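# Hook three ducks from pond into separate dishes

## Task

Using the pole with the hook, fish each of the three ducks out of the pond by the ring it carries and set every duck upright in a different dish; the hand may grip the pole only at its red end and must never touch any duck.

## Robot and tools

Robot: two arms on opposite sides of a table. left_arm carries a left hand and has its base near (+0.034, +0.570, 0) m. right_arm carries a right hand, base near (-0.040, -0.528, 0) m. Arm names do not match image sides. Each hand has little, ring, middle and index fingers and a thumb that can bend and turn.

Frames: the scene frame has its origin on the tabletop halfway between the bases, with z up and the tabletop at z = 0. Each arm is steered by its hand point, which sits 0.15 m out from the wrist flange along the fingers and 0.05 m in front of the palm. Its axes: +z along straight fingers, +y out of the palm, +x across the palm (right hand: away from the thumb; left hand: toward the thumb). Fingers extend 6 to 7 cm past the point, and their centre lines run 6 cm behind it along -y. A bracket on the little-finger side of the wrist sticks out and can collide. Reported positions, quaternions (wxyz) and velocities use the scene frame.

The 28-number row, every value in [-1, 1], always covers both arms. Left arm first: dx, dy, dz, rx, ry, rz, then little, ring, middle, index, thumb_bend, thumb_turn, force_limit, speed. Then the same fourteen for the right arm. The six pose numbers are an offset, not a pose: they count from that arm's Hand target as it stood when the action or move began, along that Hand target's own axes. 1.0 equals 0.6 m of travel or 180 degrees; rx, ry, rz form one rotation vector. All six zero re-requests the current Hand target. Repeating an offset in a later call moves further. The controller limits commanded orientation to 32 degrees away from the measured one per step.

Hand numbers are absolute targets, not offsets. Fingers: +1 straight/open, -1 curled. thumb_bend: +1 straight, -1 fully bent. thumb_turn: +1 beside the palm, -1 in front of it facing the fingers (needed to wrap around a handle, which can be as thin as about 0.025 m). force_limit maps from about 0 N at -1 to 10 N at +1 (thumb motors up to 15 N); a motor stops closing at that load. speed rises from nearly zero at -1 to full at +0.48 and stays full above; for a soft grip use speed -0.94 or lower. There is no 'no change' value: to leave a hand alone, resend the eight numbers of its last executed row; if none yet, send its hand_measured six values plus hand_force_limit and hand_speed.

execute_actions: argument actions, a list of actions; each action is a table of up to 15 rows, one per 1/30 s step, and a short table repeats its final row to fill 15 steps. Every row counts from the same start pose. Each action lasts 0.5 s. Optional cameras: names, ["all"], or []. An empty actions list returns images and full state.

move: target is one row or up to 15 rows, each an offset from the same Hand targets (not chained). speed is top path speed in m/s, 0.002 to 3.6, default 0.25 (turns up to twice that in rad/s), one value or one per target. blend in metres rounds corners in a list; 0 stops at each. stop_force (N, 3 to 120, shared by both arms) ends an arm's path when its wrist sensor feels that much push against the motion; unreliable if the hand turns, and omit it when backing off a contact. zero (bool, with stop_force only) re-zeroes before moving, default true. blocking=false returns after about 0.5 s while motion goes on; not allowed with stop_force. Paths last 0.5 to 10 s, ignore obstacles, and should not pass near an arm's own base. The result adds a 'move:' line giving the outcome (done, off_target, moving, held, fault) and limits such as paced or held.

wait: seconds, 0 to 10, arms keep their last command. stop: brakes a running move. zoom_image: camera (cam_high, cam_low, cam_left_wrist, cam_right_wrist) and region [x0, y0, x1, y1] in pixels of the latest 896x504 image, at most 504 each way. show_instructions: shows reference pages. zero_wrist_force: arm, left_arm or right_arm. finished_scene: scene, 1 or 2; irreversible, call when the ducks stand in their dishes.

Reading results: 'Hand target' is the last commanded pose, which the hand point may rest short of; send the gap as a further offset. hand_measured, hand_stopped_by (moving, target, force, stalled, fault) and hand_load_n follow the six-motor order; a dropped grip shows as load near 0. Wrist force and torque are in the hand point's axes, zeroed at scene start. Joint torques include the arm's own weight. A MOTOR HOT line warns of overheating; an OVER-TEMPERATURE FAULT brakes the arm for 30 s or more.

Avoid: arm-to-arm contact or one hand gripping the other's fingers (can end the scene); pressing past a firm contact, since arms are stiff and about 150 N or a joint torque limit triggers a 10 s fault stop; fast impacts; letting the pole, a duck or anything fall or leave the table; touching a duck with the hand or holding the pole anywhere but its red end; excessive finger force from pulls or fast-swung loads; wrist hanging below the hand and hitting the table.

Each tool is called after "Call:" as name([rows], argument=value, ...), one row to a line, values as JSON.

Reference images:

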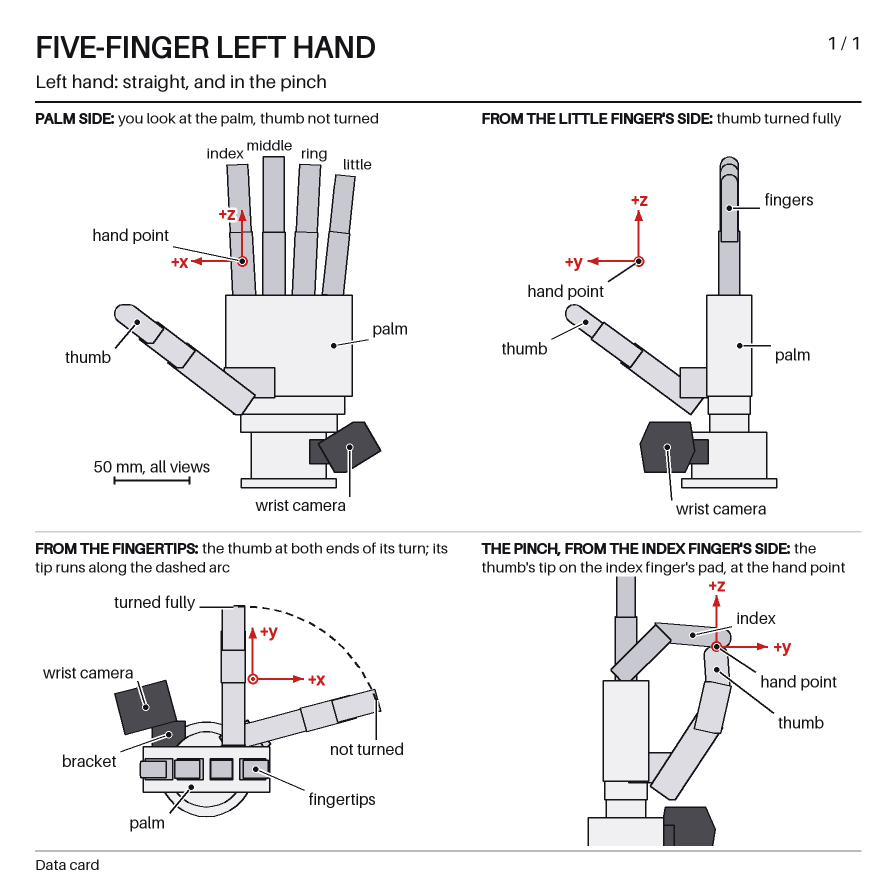

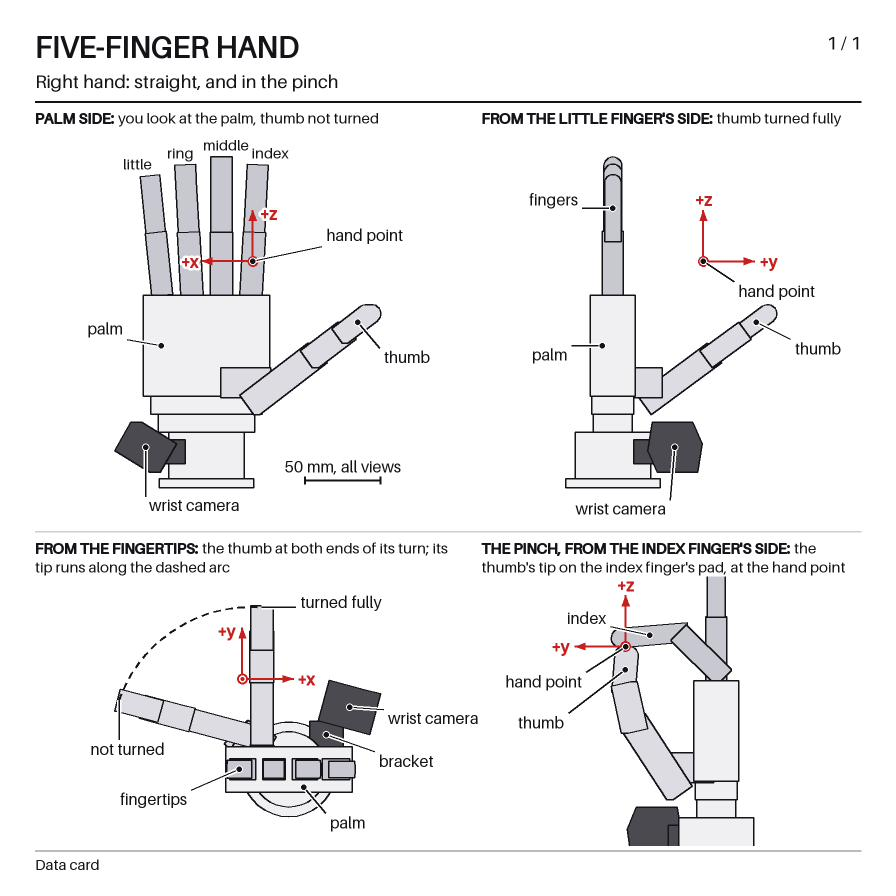

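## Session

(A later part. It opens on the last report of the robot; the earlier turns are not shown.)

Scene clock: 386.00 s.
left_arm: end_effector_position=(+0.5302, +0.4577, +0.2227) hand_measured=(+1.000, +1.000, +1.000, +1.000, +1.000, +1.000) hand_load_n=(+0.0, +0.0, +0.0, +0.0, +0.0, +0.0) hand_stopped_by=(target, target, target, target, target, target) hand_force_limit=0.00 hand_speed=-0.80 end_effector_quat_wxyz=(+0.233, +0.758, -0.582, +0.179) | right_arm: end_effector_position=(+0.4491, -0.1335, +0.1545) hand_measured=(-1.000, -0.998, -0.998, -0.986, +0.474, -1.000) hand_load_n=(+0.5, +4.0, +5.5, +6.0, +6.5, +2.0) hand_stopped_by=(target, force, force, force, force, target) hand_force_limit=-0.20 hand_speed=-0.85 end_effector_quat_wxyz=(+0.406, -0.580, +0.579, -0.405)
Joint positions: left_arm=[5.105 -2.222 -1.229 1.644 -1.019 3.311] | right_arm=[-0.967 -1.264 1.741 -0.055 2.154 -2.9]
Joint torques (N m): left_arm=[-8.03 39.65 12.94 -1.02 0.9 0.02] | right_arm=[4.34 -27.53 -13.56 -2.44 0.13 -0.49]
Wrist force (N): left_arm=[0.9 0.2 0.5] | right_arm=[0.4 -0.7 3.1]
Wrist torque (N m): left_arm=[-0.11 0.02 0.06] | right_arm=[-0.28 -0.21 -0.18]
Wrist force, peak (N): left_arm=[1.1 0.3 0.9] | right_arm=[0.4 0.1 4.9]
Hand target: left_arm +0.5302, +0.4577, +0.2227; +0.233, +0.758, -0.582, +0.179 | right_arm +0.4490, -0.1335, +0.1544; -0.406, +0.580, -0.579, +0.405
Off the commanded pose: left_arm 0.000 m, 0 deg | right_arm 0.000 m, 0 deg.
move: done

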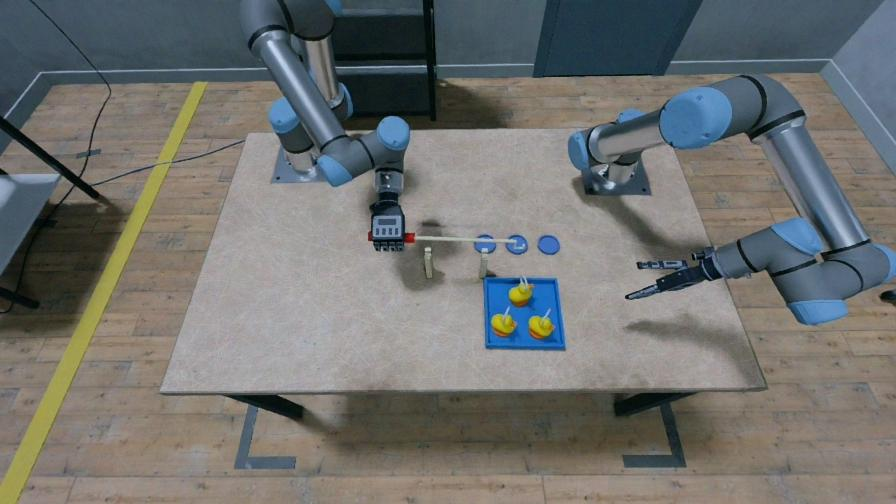

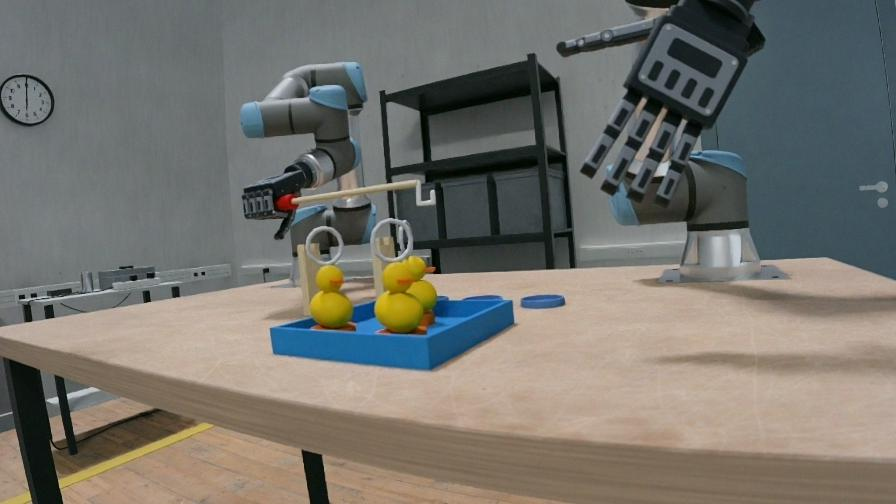

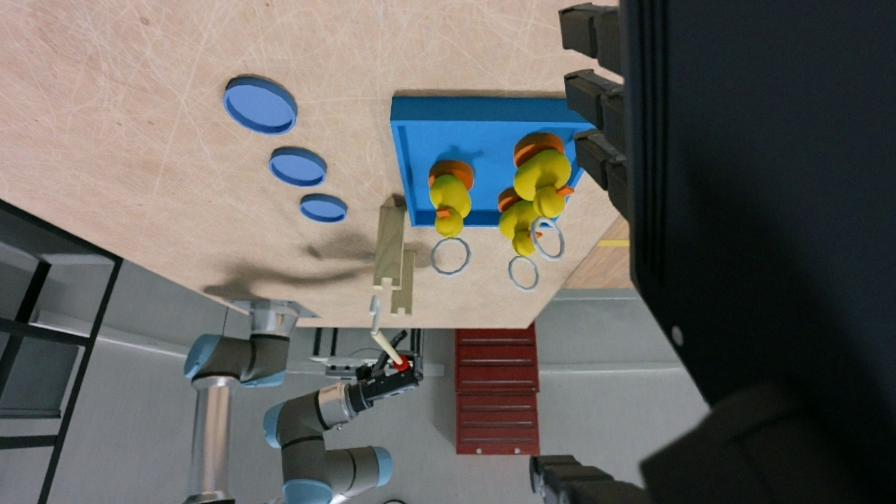

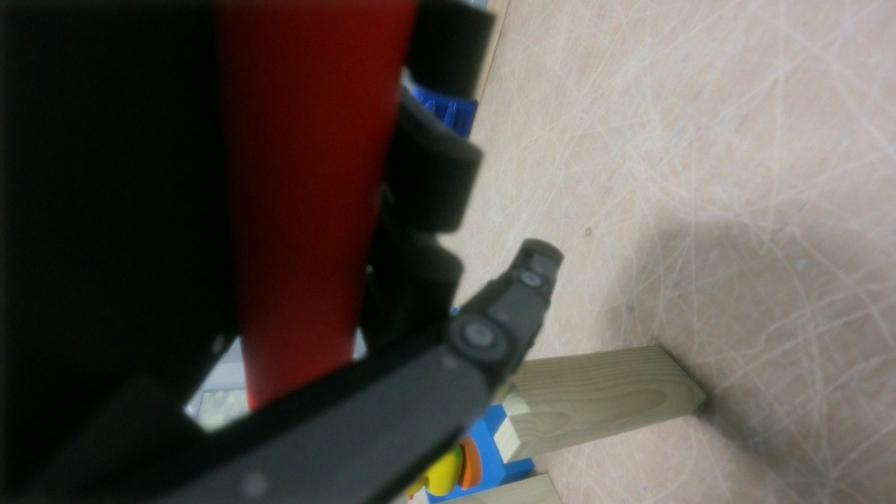

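Call:
move(target=[0, 0, 0, 0, 0, 0, 1, 1, 1, 1, 1, 1, 0, -0.8, 0.1492, -0.0667, 0.1655, 0, 0.0522, 0.019, -1, -1, -1, -1, -1, -1, -0.2, -0.85], speed=0.15, cameras=["cam_high", "cam_low", "cam_left_wrist"])

Call:
zoom_image(camera="cam_left_wrist", region=[400, 120, 600, 340])

Call:
zoom_image(camera="cam_high", region=[470, 260, 570, 350])

Call:
zoom_image(camera="cam_low", region=[270, 170, 470, 350])

Scene clock: 456.87 s.
left_arm: end_effector_position=(+0.5302, +0.4577, +0.2227) hand_measured=(+1.000, +1.000, +1.000, +1.000, +1.000, +1.000) hand_load_n=(+0.0, +0.0, +0.0, +0.0, +0.0, +0.0) hand_stopped_by=(target, target, target, target, target, target) hand_force_limit=0.00 hand_speed=-0.80 end_effector_quat_wxyz=(+0.233, +0.758, -0.582, +0.179) | right_arm: end_effector_position=(+0.5560, -0.2229, +0.1580) hand_measured=(-1.000, -0.998, -0.998, -0.986, +0.474, -1.000) hand_load_n=(+0.0, +4.0, +6.0, +6.0, +6.5, +1.5) hand_stopped_by=(target, force, force, force, force, target) hand_force_limit=-0.20 hand_speed=-0.85 end_effector_quat_wxyz=(+0.369, -0.527, +0.627, -0.439)
Joint positions: left_arm=[5.105 -2.222 -1.229 1.644 -1.019 3.311] | right_arm=[-1.181 -1.191 1.627 -0.024 2.118 -2.918]
Joint torques (N m): left_arm=[-7.39 40.85 11.36 -1.05 0.9 -0.06] | right_arm=[-4.43 -45.27 -15.76 -2.36 1.39 0.32]
Wrist force (N): left_arm=[1.1 0.4 0.6] | right_arm=[0.3 -0.6 2.9]
Wrist torque (N m): left_arm=[-0.09 0.01 0.06] | right_arm=[-0.29 -0.20 -0.18]
Wrist force, peak (N): left_arm=[1.2 0.6 0.6] | right_arm=[1.0 -1.2 4.0]
Hand target: left_arm +0.5302, +0.4577, +0.2227; +0.233, +0.758, -0.582, +0.179 | right_arm +0.5561, -0.2229, +0.1581; +0.369, -0.527, +0.627, -0.439
Off the commanded pose: left_arm 0.000 m, 0 deg | right_arm 0.000 m, 0 deg.
move: done
Images, in order (width x height): cam_high 896x504, cam_low 896x504, cam_left_wrist 896x504.

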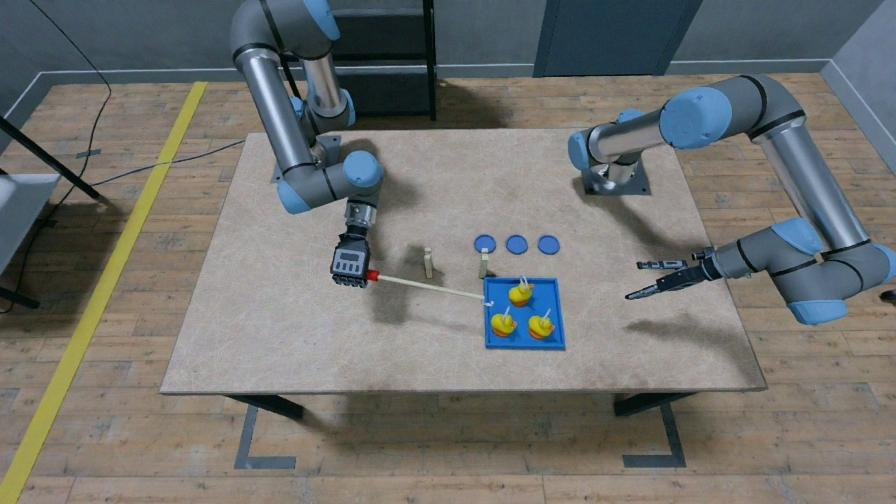

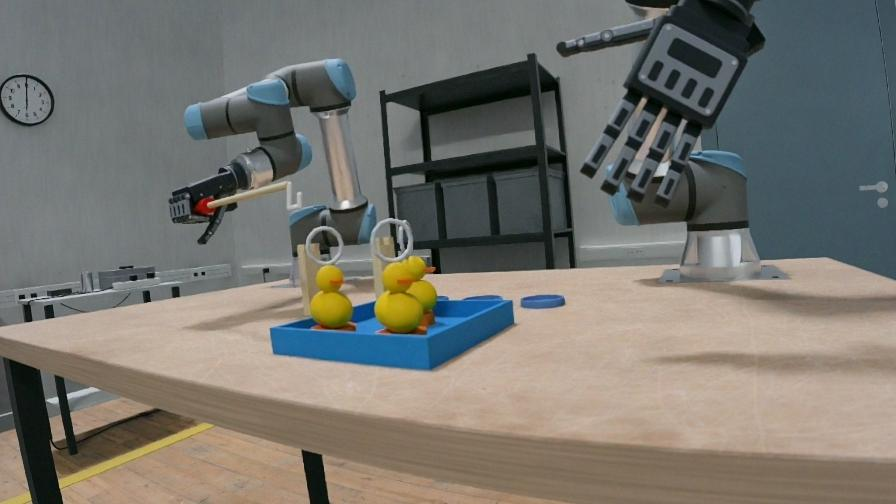

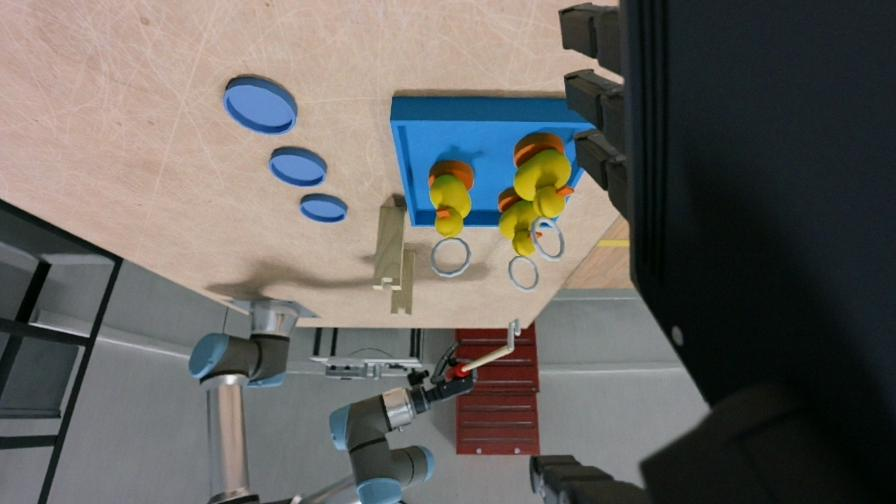

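Scaled by 2.291 from the camera's 896x504 image, which has a finer 1280x720 frame.

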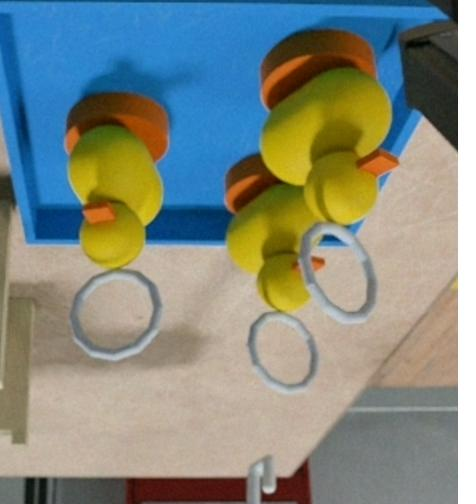

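Scaled by 5.040 from the camera's 896x504 image, which has a finer 1280x720 frame.

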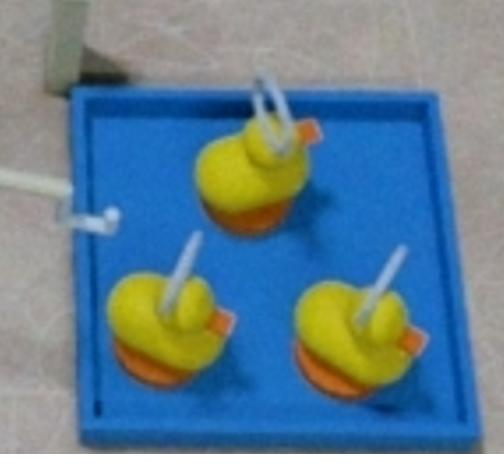

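Scaled by 2.520 from the camera's 896x504 image, which has a finer 1280x720 frame.

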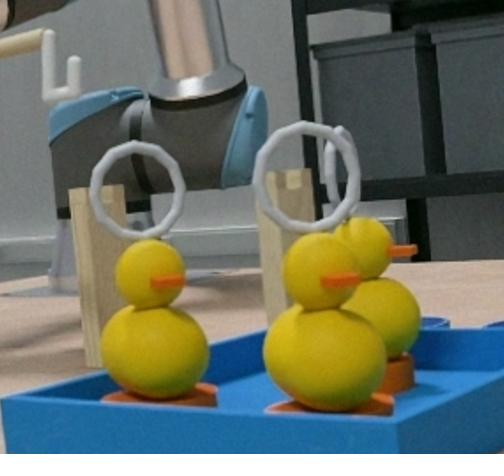

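Call:
move(target=[0, 0, 0, 0, 0, 0, 1, 1, 1, 1, 1, 1, 0, -0.8, 0, 0.0955, 0.0348, 0, 0, 0, -1, -1, -1, -1, -1, -1, -0.2, -0.85], speed=0.1, cameras=["cam_high", "cam_low", "cam_left_wrist"])

Call:
zoom_image(camera="cam_left_wrist", region=[470, 200, 570, 320])

Call:
zoom_image(camera="cam_high", region=[470, 280, 540, 350])

Call:
zoom_image(camera="cam_low", region=[270, 190, 370, 290])

Scene clock: 493.00 s.
left_arm: end_effector_position=(+0.5302, +0.4577, +0.2227) hand_measured=(+1.000, +1.000, +1.000, +1.000, +1.000, +1.000) hand_load_n=(+0.0, +0.0, +0.0, +0.0, +0.0, +0.0) hand_stopped_by=(target, target, target, target, target, target) hand_force_limit=0.00 hand_speed=-0.80 end_effector_quat_wxyz=(+0.233, +0.758, -0.582, +0.179) | right_arm: end_effector_position=(+0.5561, -0.2230, +0.0971) hand_measured=(-1.000, -0.998, -0.998, -0.986, +0.474, -1.000) hand_load_n=(+0.0, +4.0, +5.5, +6.0, +6.5, +2.0) hand_stopped_by=(target, force, force, force, force, target) hand_force_limit=-0.20 hand_speed=-0.85 end_effector_quat_wxyz=(+0.369, -0.527, +0.627, -0.439)
Joint positions: left_arm=[5.105 -2.222 -1.229 1.644 -1.019 3.311] | right_arm=[-1.181 -1.121 1.7 -0.167 2.118 -2.918]
Joint torques (N m): left_arm=[-7.01 42.67 11.55 -1.19 0.74 -0.34] | right_arm=[-6.64 -42.28 -23.77 1.51 -0.88 -2.69]
Wrist force (N): left_arm=[0.9 0.3 0.7] | right_arm=[0.5 -0.5 3.2]
Wrist torque (N m): left_arm=[-0.11 0.03 0.05] | right_arm=[-0.26 -0.24 -0.18]
Wrist force, peak (N): left_arm=[1.2 0.6 0.6] | right_arm=[0.3 0.7 3.5]
Hand target: left_arm +0.5302, +0.4577, +0.2227; +0.233, +0.758, -0.582, +0.179 | right_arm +0.5562, -0.2230, +0.0971; +0.369, -0.527, +0.627, -0.439
Off the commanded pose: left_arm 0.000 m, 0 deg | right_arm 0.000 m, 0 deg.
move: done
Images, in order (width x height): cam_high 896x504, cam_low 896x504, cam_left_wrist 896x504.

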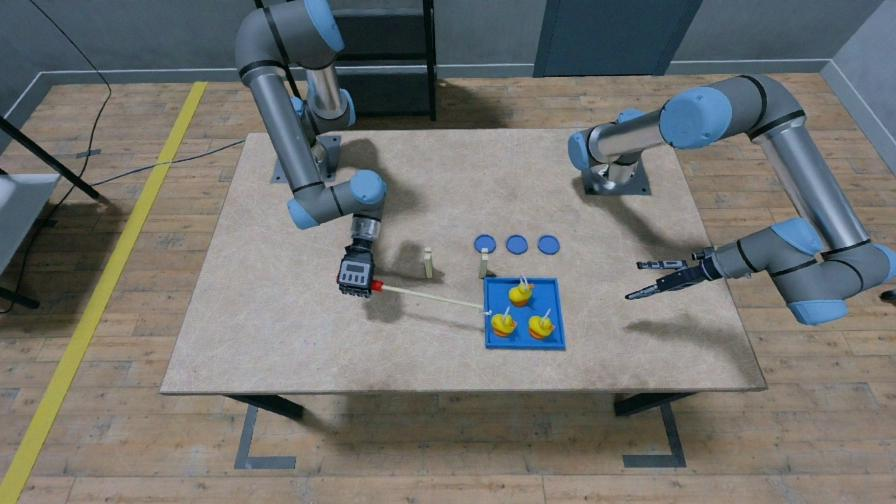

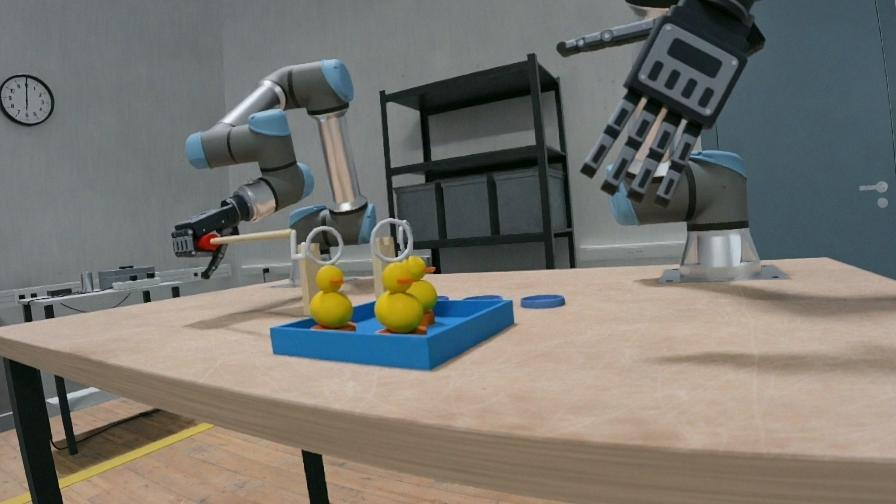

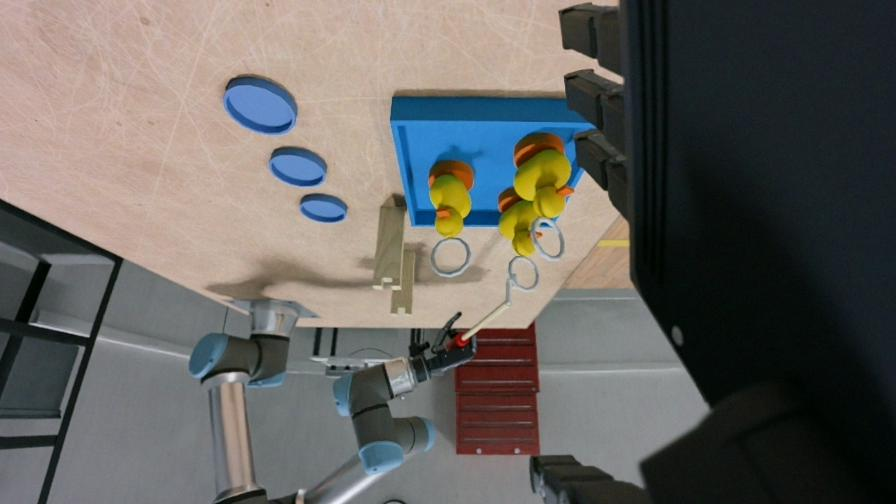

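Scaled by 4.200 from the camera's 896x504 image, which has a finer 1280x720 frame.

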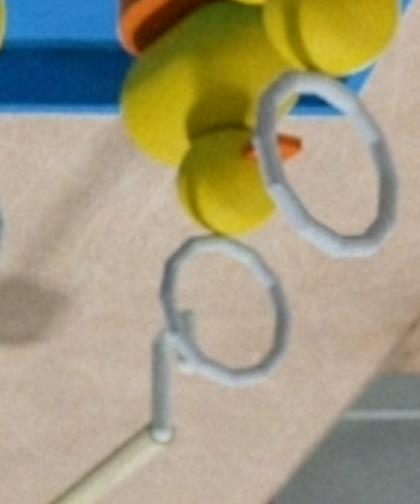

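Scaled by 7.200 from the camera's 896x504 image, which has a finer 1280x720 frame.

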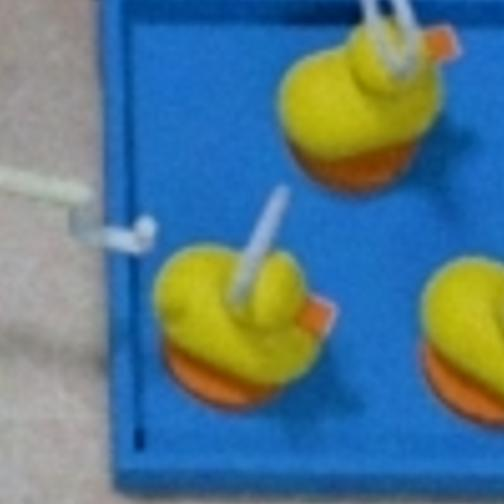

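Scaled by 5.040 from the camera's 896x504 image, which has a finer 1280x720 frame.

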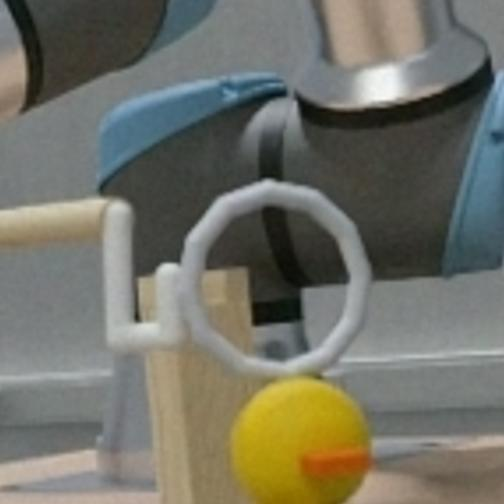

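Call:
move([
  [0, 0, 0, 0, 0, 0, 1, 1, 1, 1, 1, 1, 0, -0.8, 0, -0.0086, -0.0031, 0, 0, 0, -1, -1, -1, -1, -1, -1, -0.2, -0.85],
  [0, 0, 0, 0, 0, 0, 1, 1, 1, 1, 1, 1, 0, -0.8, -0.0842, -0.0086, -0.0031, 0, 0, 0, -1, -1, -1, -1, -1, -1, -0.2, -0.85],
], speed=0.06, cameras=["cam_high", "cam_low", "cam_left_wrist"])

Call:
zoom_image(camera="cam_left_wrist", region=[470, 200, 570, 320])

Call:
zoom_image(camera="cam_high", region=[470, 280, 540, 350])

Call:
zoom_image(camera="cam_low", region=[270, 190, 370, 290])

Scene clock: 521.53 s.
left_arm: end_effector_position=(+0.5302, +0.4577, +0.2227) hand_measured=(+1.000, +1.000, +1.000, +1.000, +1.000, +1.000) hand_load_n=(+0.0, +0.0, +0.0, +0.0, +0.0, +0.0) hand_stopped_by=(target, target, target, target, target, target) hand_force_limit=0.00 hand_speed=-0.80 end_effector_quat_wxyz=(+0.233, +0.758, -0.582, +0.179) | right_arm: end_effector_position=(+0.5648, -0.1732, +0.1025) hand_measured=(-1.000, -0.998, -0.998, -0.986, +0.474, -1.000) hand_load_n=(+0.0, +4.0, +6.0, +6.0, +6.0, +1.5) hand_stopped_by=(target, force, force, force, force, target) hand_force_limit=-0.20 hand_speed=-0.85 end_effector_quat_wxyz=(+0.369, -0.527, +0.627, -0.439) end_effector_velocity=(+0.000, -0.001, +0.000) end_effector_angular_velocity=(-0.001, -0.002, +0.002)
Joint positions: left_arm=[5.105 -2.222 -1.229 1.644 -1.019 3.311] | right_arm=[-1.098 -1.04 1.558 -0.083 2.193 -2.877]
Joint velocities: left_arm=[within noise] | right_arm=[-0.002 -0.003 0.004 -0.005 -0.003 -0.004]
Joint torques (N m): left_arm=[-7.77 43.87 11.14 -1.31 0.79 -0.62] | right_arm=[-5.33 -51.69 -13.67 -2.46 -1.3 -2.59]
Wrist force (N): left_arm=[1.0 0.4 0.4] | right_arm=[0.6 -0.3 3.2]
Wrist torque (N m): left_arm=[-0.08 0.00 0.06] | right_arm=[-0.26 -0.23 -0.23]
Wrist force, peak (N): left_arm=[1.1 0.5 0.9] | right_arm=[1.3 -1.0 3.3]
Hand target: left_arm +0.5302, +0.4577, +0.2227; +0.233, +0.758, -0.582, +0.179 | right_arm +0.5649, -0.1732, +0.1026; +0.369, -0.527, +0.627, -0.439
Off the commanded pose: left_arm 0.000 m, 0 deg | right_arm 0.000 m, 0 deg.
move: done
Images, in order (width x height): cam_high 896x504, cam_low 896x504, cam_left_wrist 896x504.

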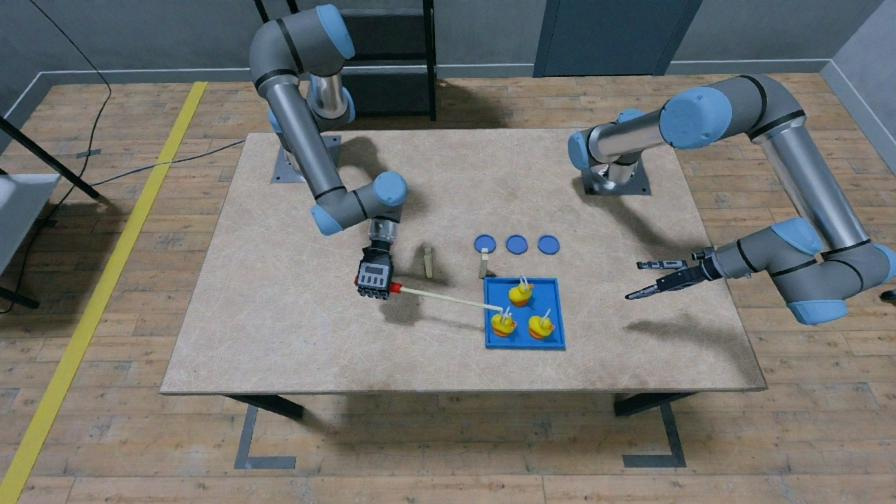

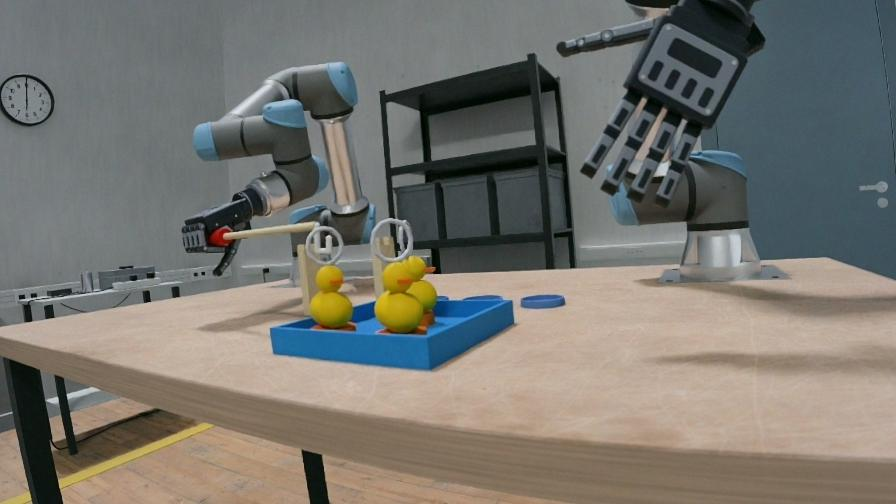

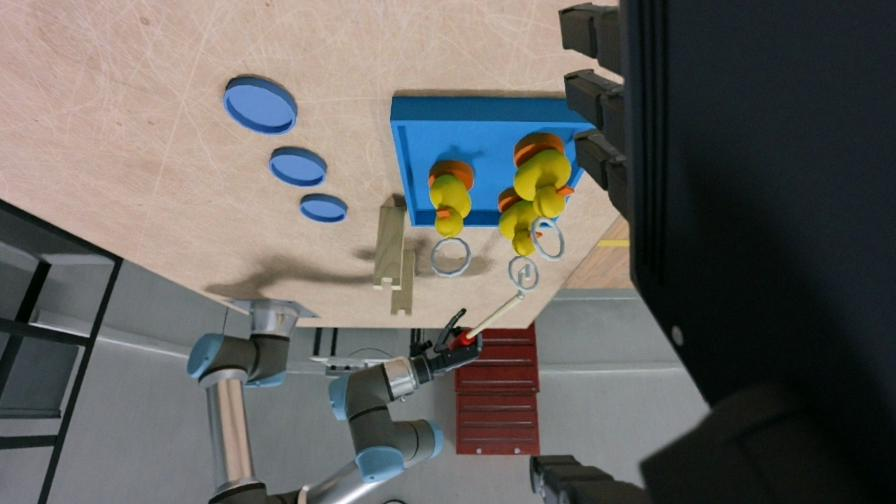

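Scaled by 4.200 from the camera's 896x504 image, which has a finer 1280x720 frame.

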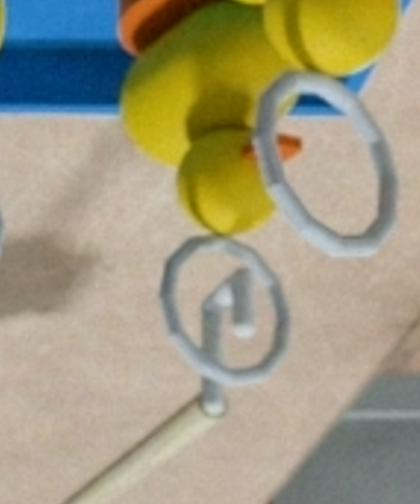

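Scaled by 7.200 from the camera's 896x504 image, which has a finer 1280x720 frame.

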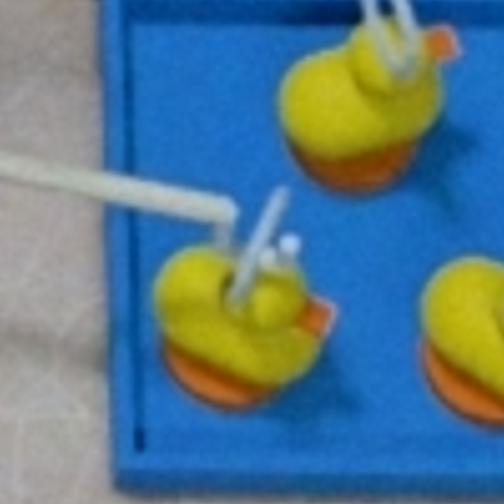

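Scaled by 5.040 from the camera's 896x504 image, which has a finer 1280x720 frame.

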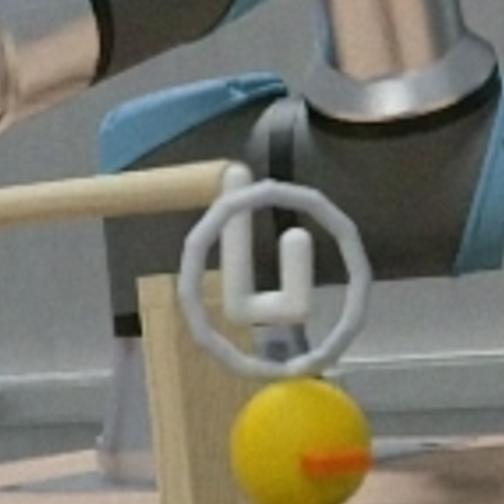

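Call:
move(target=[0, 0, 0, 0, 0, 0, 1, 1, 1, 1, 1, 1, 0, -0.8, 0, -0.2584, -0.0941, 0, 0, 0, -1, -1, -1, -1, -1, -1, -0.2, -0.85], speed=0.06, cameras=["cam_low", "cam_left_wrist"])

Scene clock: 535.30 s.
left_arm: end_effector_position=(+0.5302, +0.4577, +0.2227) hand_measured=(+1.000, +1.000, +1.000, +1.000, +1.000, +1.000) hand_load_n=(+0.0, +0.0, +0.0, +0.0, +0.0, +0.0) hand_stopped_by=(target, target, target, target, target, target) hand_force_limit=0.00 hand_speed=-0.80 end_effector_quat_wxyz=(+0.233, +0.758, -0.582, +0.179) | right_arm: end_effector_position=(+0.5648, -0.1732, +0.2677) hand_measured=(-1.000, -0.998, -0.998, -0.986, +0.474, -1.000) hand_load_n=(+0.0, +4.0, +5.5, +6.5, +6.0, +2.0) hand_stopped_by=(target, force, force, force, force, target) hand_force_limit=-0.20 hand_speed=-0.85 end_effector_quat_wxyz=(+0.369, -0.527, +0.627, -0.439)
Joint positions: left_arm=[5.105 -2.222 -1.229 1.644 -1.019 3.311] | right_arm=[-1.098 -1.166 1.302 0.299 2.194 -2.877]
Joint torques (N m): left_arm=[-6.86 45.5 11.2 -1.32 0.76 -0.96] | right_arm=[4.09 -35.18 -16.75 -2.7 1.29 2.46]
Wrist force (N): left_arm=[0.7 0.6 0.4] | right_arm=[0.3 0.2 3.5]
Wrist torque (N m): left_arm=[-0.05 0.05 0.04] | right_arm=[-0.30 -0.15 -0.42]
Wrist force, peak (N): left_arm=[1.3 0.4 0.7] | right_arm=[0.2 0.4 3.7]
Hand target: left_arm +0.5302, +0.4577, +0.2227; +0.233, +0.758, -0.582, +0.179 | right_arm +0.5648, -0.1732, +0.2676; +0.369, -0.527, +0.627, -0.439
Off the commanded pose: left_arm 0.000 m, 0 deg | right_arm 0.000 m, 0 deg.
move: done
Images, in order (width x height): cam_low 896x504, cam_left_wrist 896x504.

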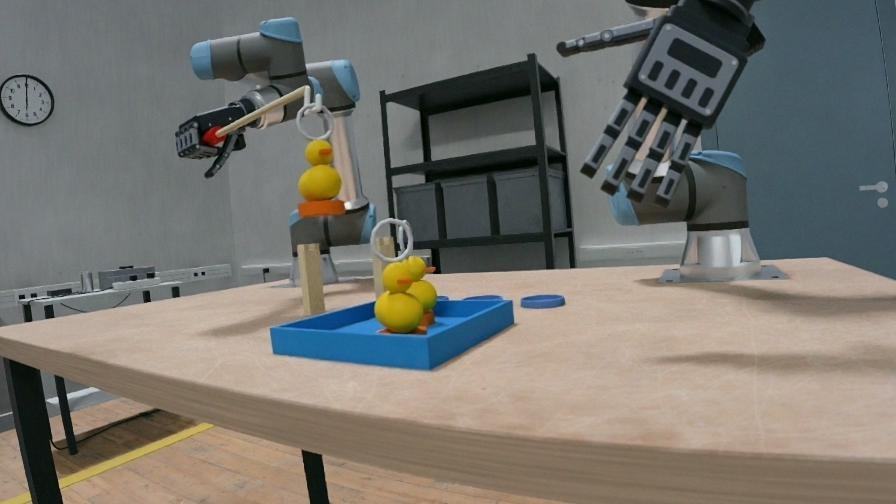

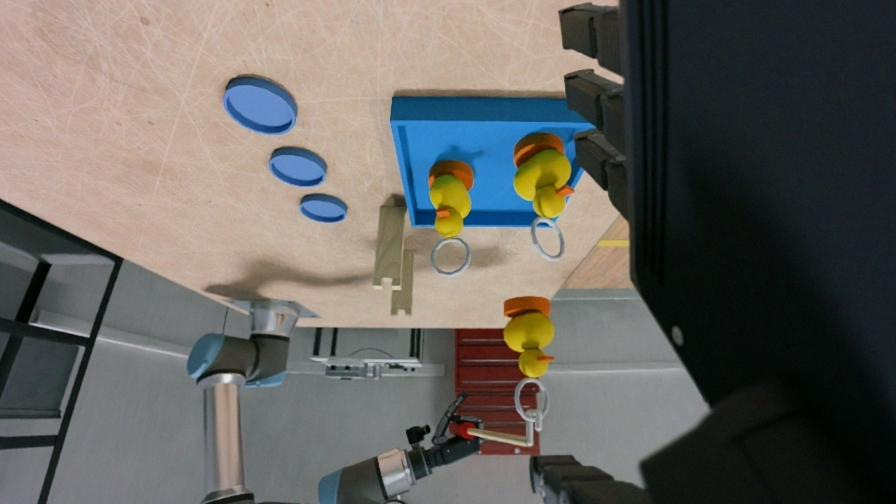

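Call:
move([
  [0, 0, 0, 0, 0, 0, 1, 1, 1, 1, 1, 1, 0, -0.8, 0, -0.0626, -0.0228, 0, 0, 0, -1, -1, -1, -1, -1, -1, -0.2, -0.85],
  [0, 0, 0, 0, 0, 0, 1, 1, 1, 1, 1, 1, 0, -0.8, -0.2175, 0.0842, -0.4262, 0, -0.0522, -0.019, -1, -1, -1, -1, -1, -1, -0.2, -0.85],
], speed=0.1, cameras=["cam_high", "cam_low", "cam_left_wrist"])

Call:
zoom_image(camera="cam_high", region=[470, 160, 580, 260])

Scene clock: 581.10 s.
left_arm: end_effector_position=(+0.5302, +0.4577, +0.2227) hand_measured=(+1.000, +1.000, +1.000, +1.000, +1.000, +1.000) hand_load_n=(+0.5, +0.0, +0.5, +0.0, +0.0, +0.0) hand_stopped_by=(target, target, target, target, target, target) hand_force_limit=0.00 hand_speed=-0.80 end_effector_quat_wxyz=(+0.233, +0.758, -0.582, +0.179) | right_arm: end_effector_position=(+0.3337, -0.0002, +0.3075) hand_measured=(-1.000, -0.998, -0.998, -0.986, +0.474, -1.000) hand_load_n=(+0.0, +4.0, +6.0, +6.5, +6.5, +2.0) hand_stopped_by=(target, force, force, force, force, target) hand_force_limit=-0.20 hand_speed=-0.85 end_effector_quat_wxyz=(+0.406, -0.580, +0.579, -0.405) end_effector_velocity=(+0.001, -0.001, -0.001) end_effector_angular_velocity=(-0.002, +0.000, +0.002)
Joint positions: left_arm=[5.105 -2.222 -1.229 1.644 -1.019 3.311] | right_arm=[-0.592 -1.162 1.214 0.542 2.484 -2.651]
Joint velocities: left_arm=[within noise] | right_arm=[-0.003 -0.001 0.003 -0.005 -0.003 -0.005]
Joint torques (N m): left_arm=[-5.07 45.62 11.67 -2.09 0.69 -0.91] | right_arm=[-6.17 -48.25 -16.57 -1.9 -0.65 -2.16]
Wrist force (N): left_arm=[0.8 0.4 0.3] | right_arm=[0.5 0.3 3.1]
Wrist torque (N m): left_arm=[-0.07 0.03 0.05] | right_arm=[-0.25 -0.25 -0.39]
Wrist force, peak (N): left_arm=[1.2 0.4 0.9] | right_arm=[0.8 0.4 4.4]
Hand target: left_arm +0.5302, +0.4577, +0.2227; +0.233, +0.758, -0.582, +0.179 | right_arm +0.3337, -0.0001, +0.3075; -0.406, +0.580, -0.579, +0.405
Off the commanded pose: left_arm 0.000 m, 0 deg | right_arm 0.000 m, 0 deg.
move: done
Images, in order (width x height): cam_high 896x504, cam_low 896x504, cam_left_wrist 896x504.

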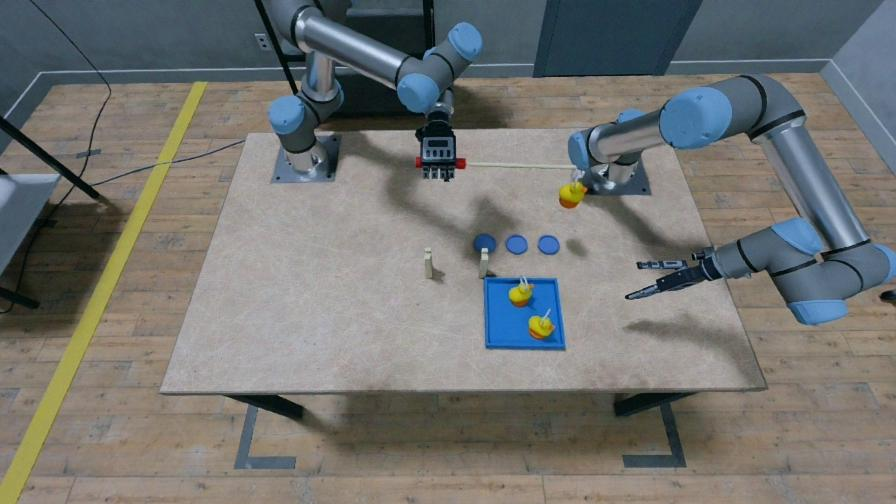

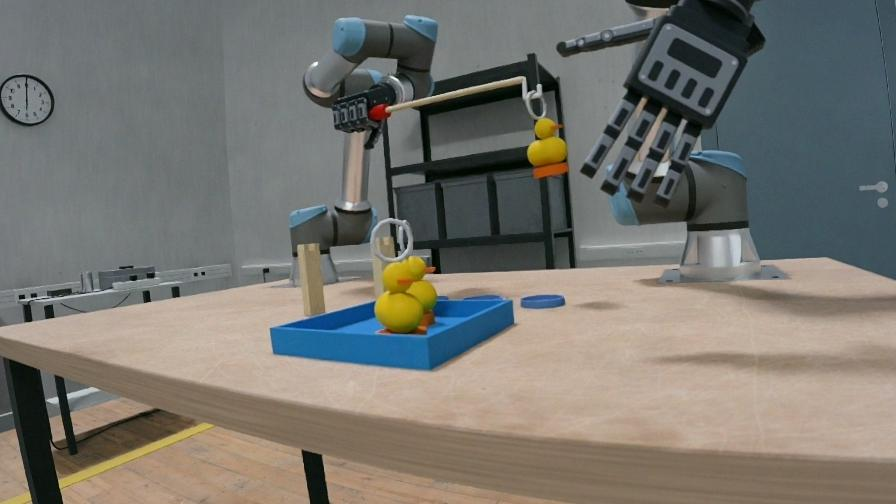

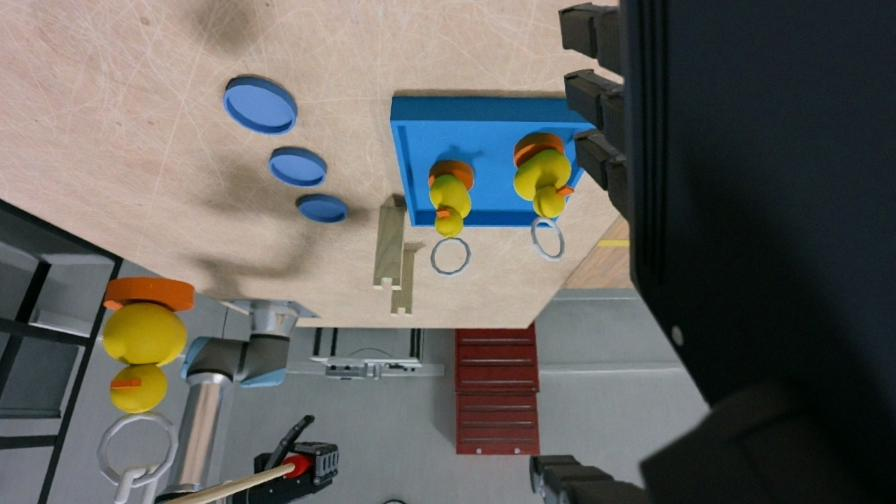

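Scaled by 4.582 from the camera's 896x504 image, which has a finer 1280x720 frame.

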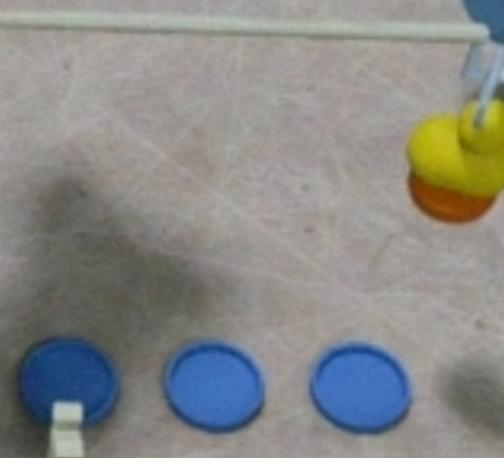

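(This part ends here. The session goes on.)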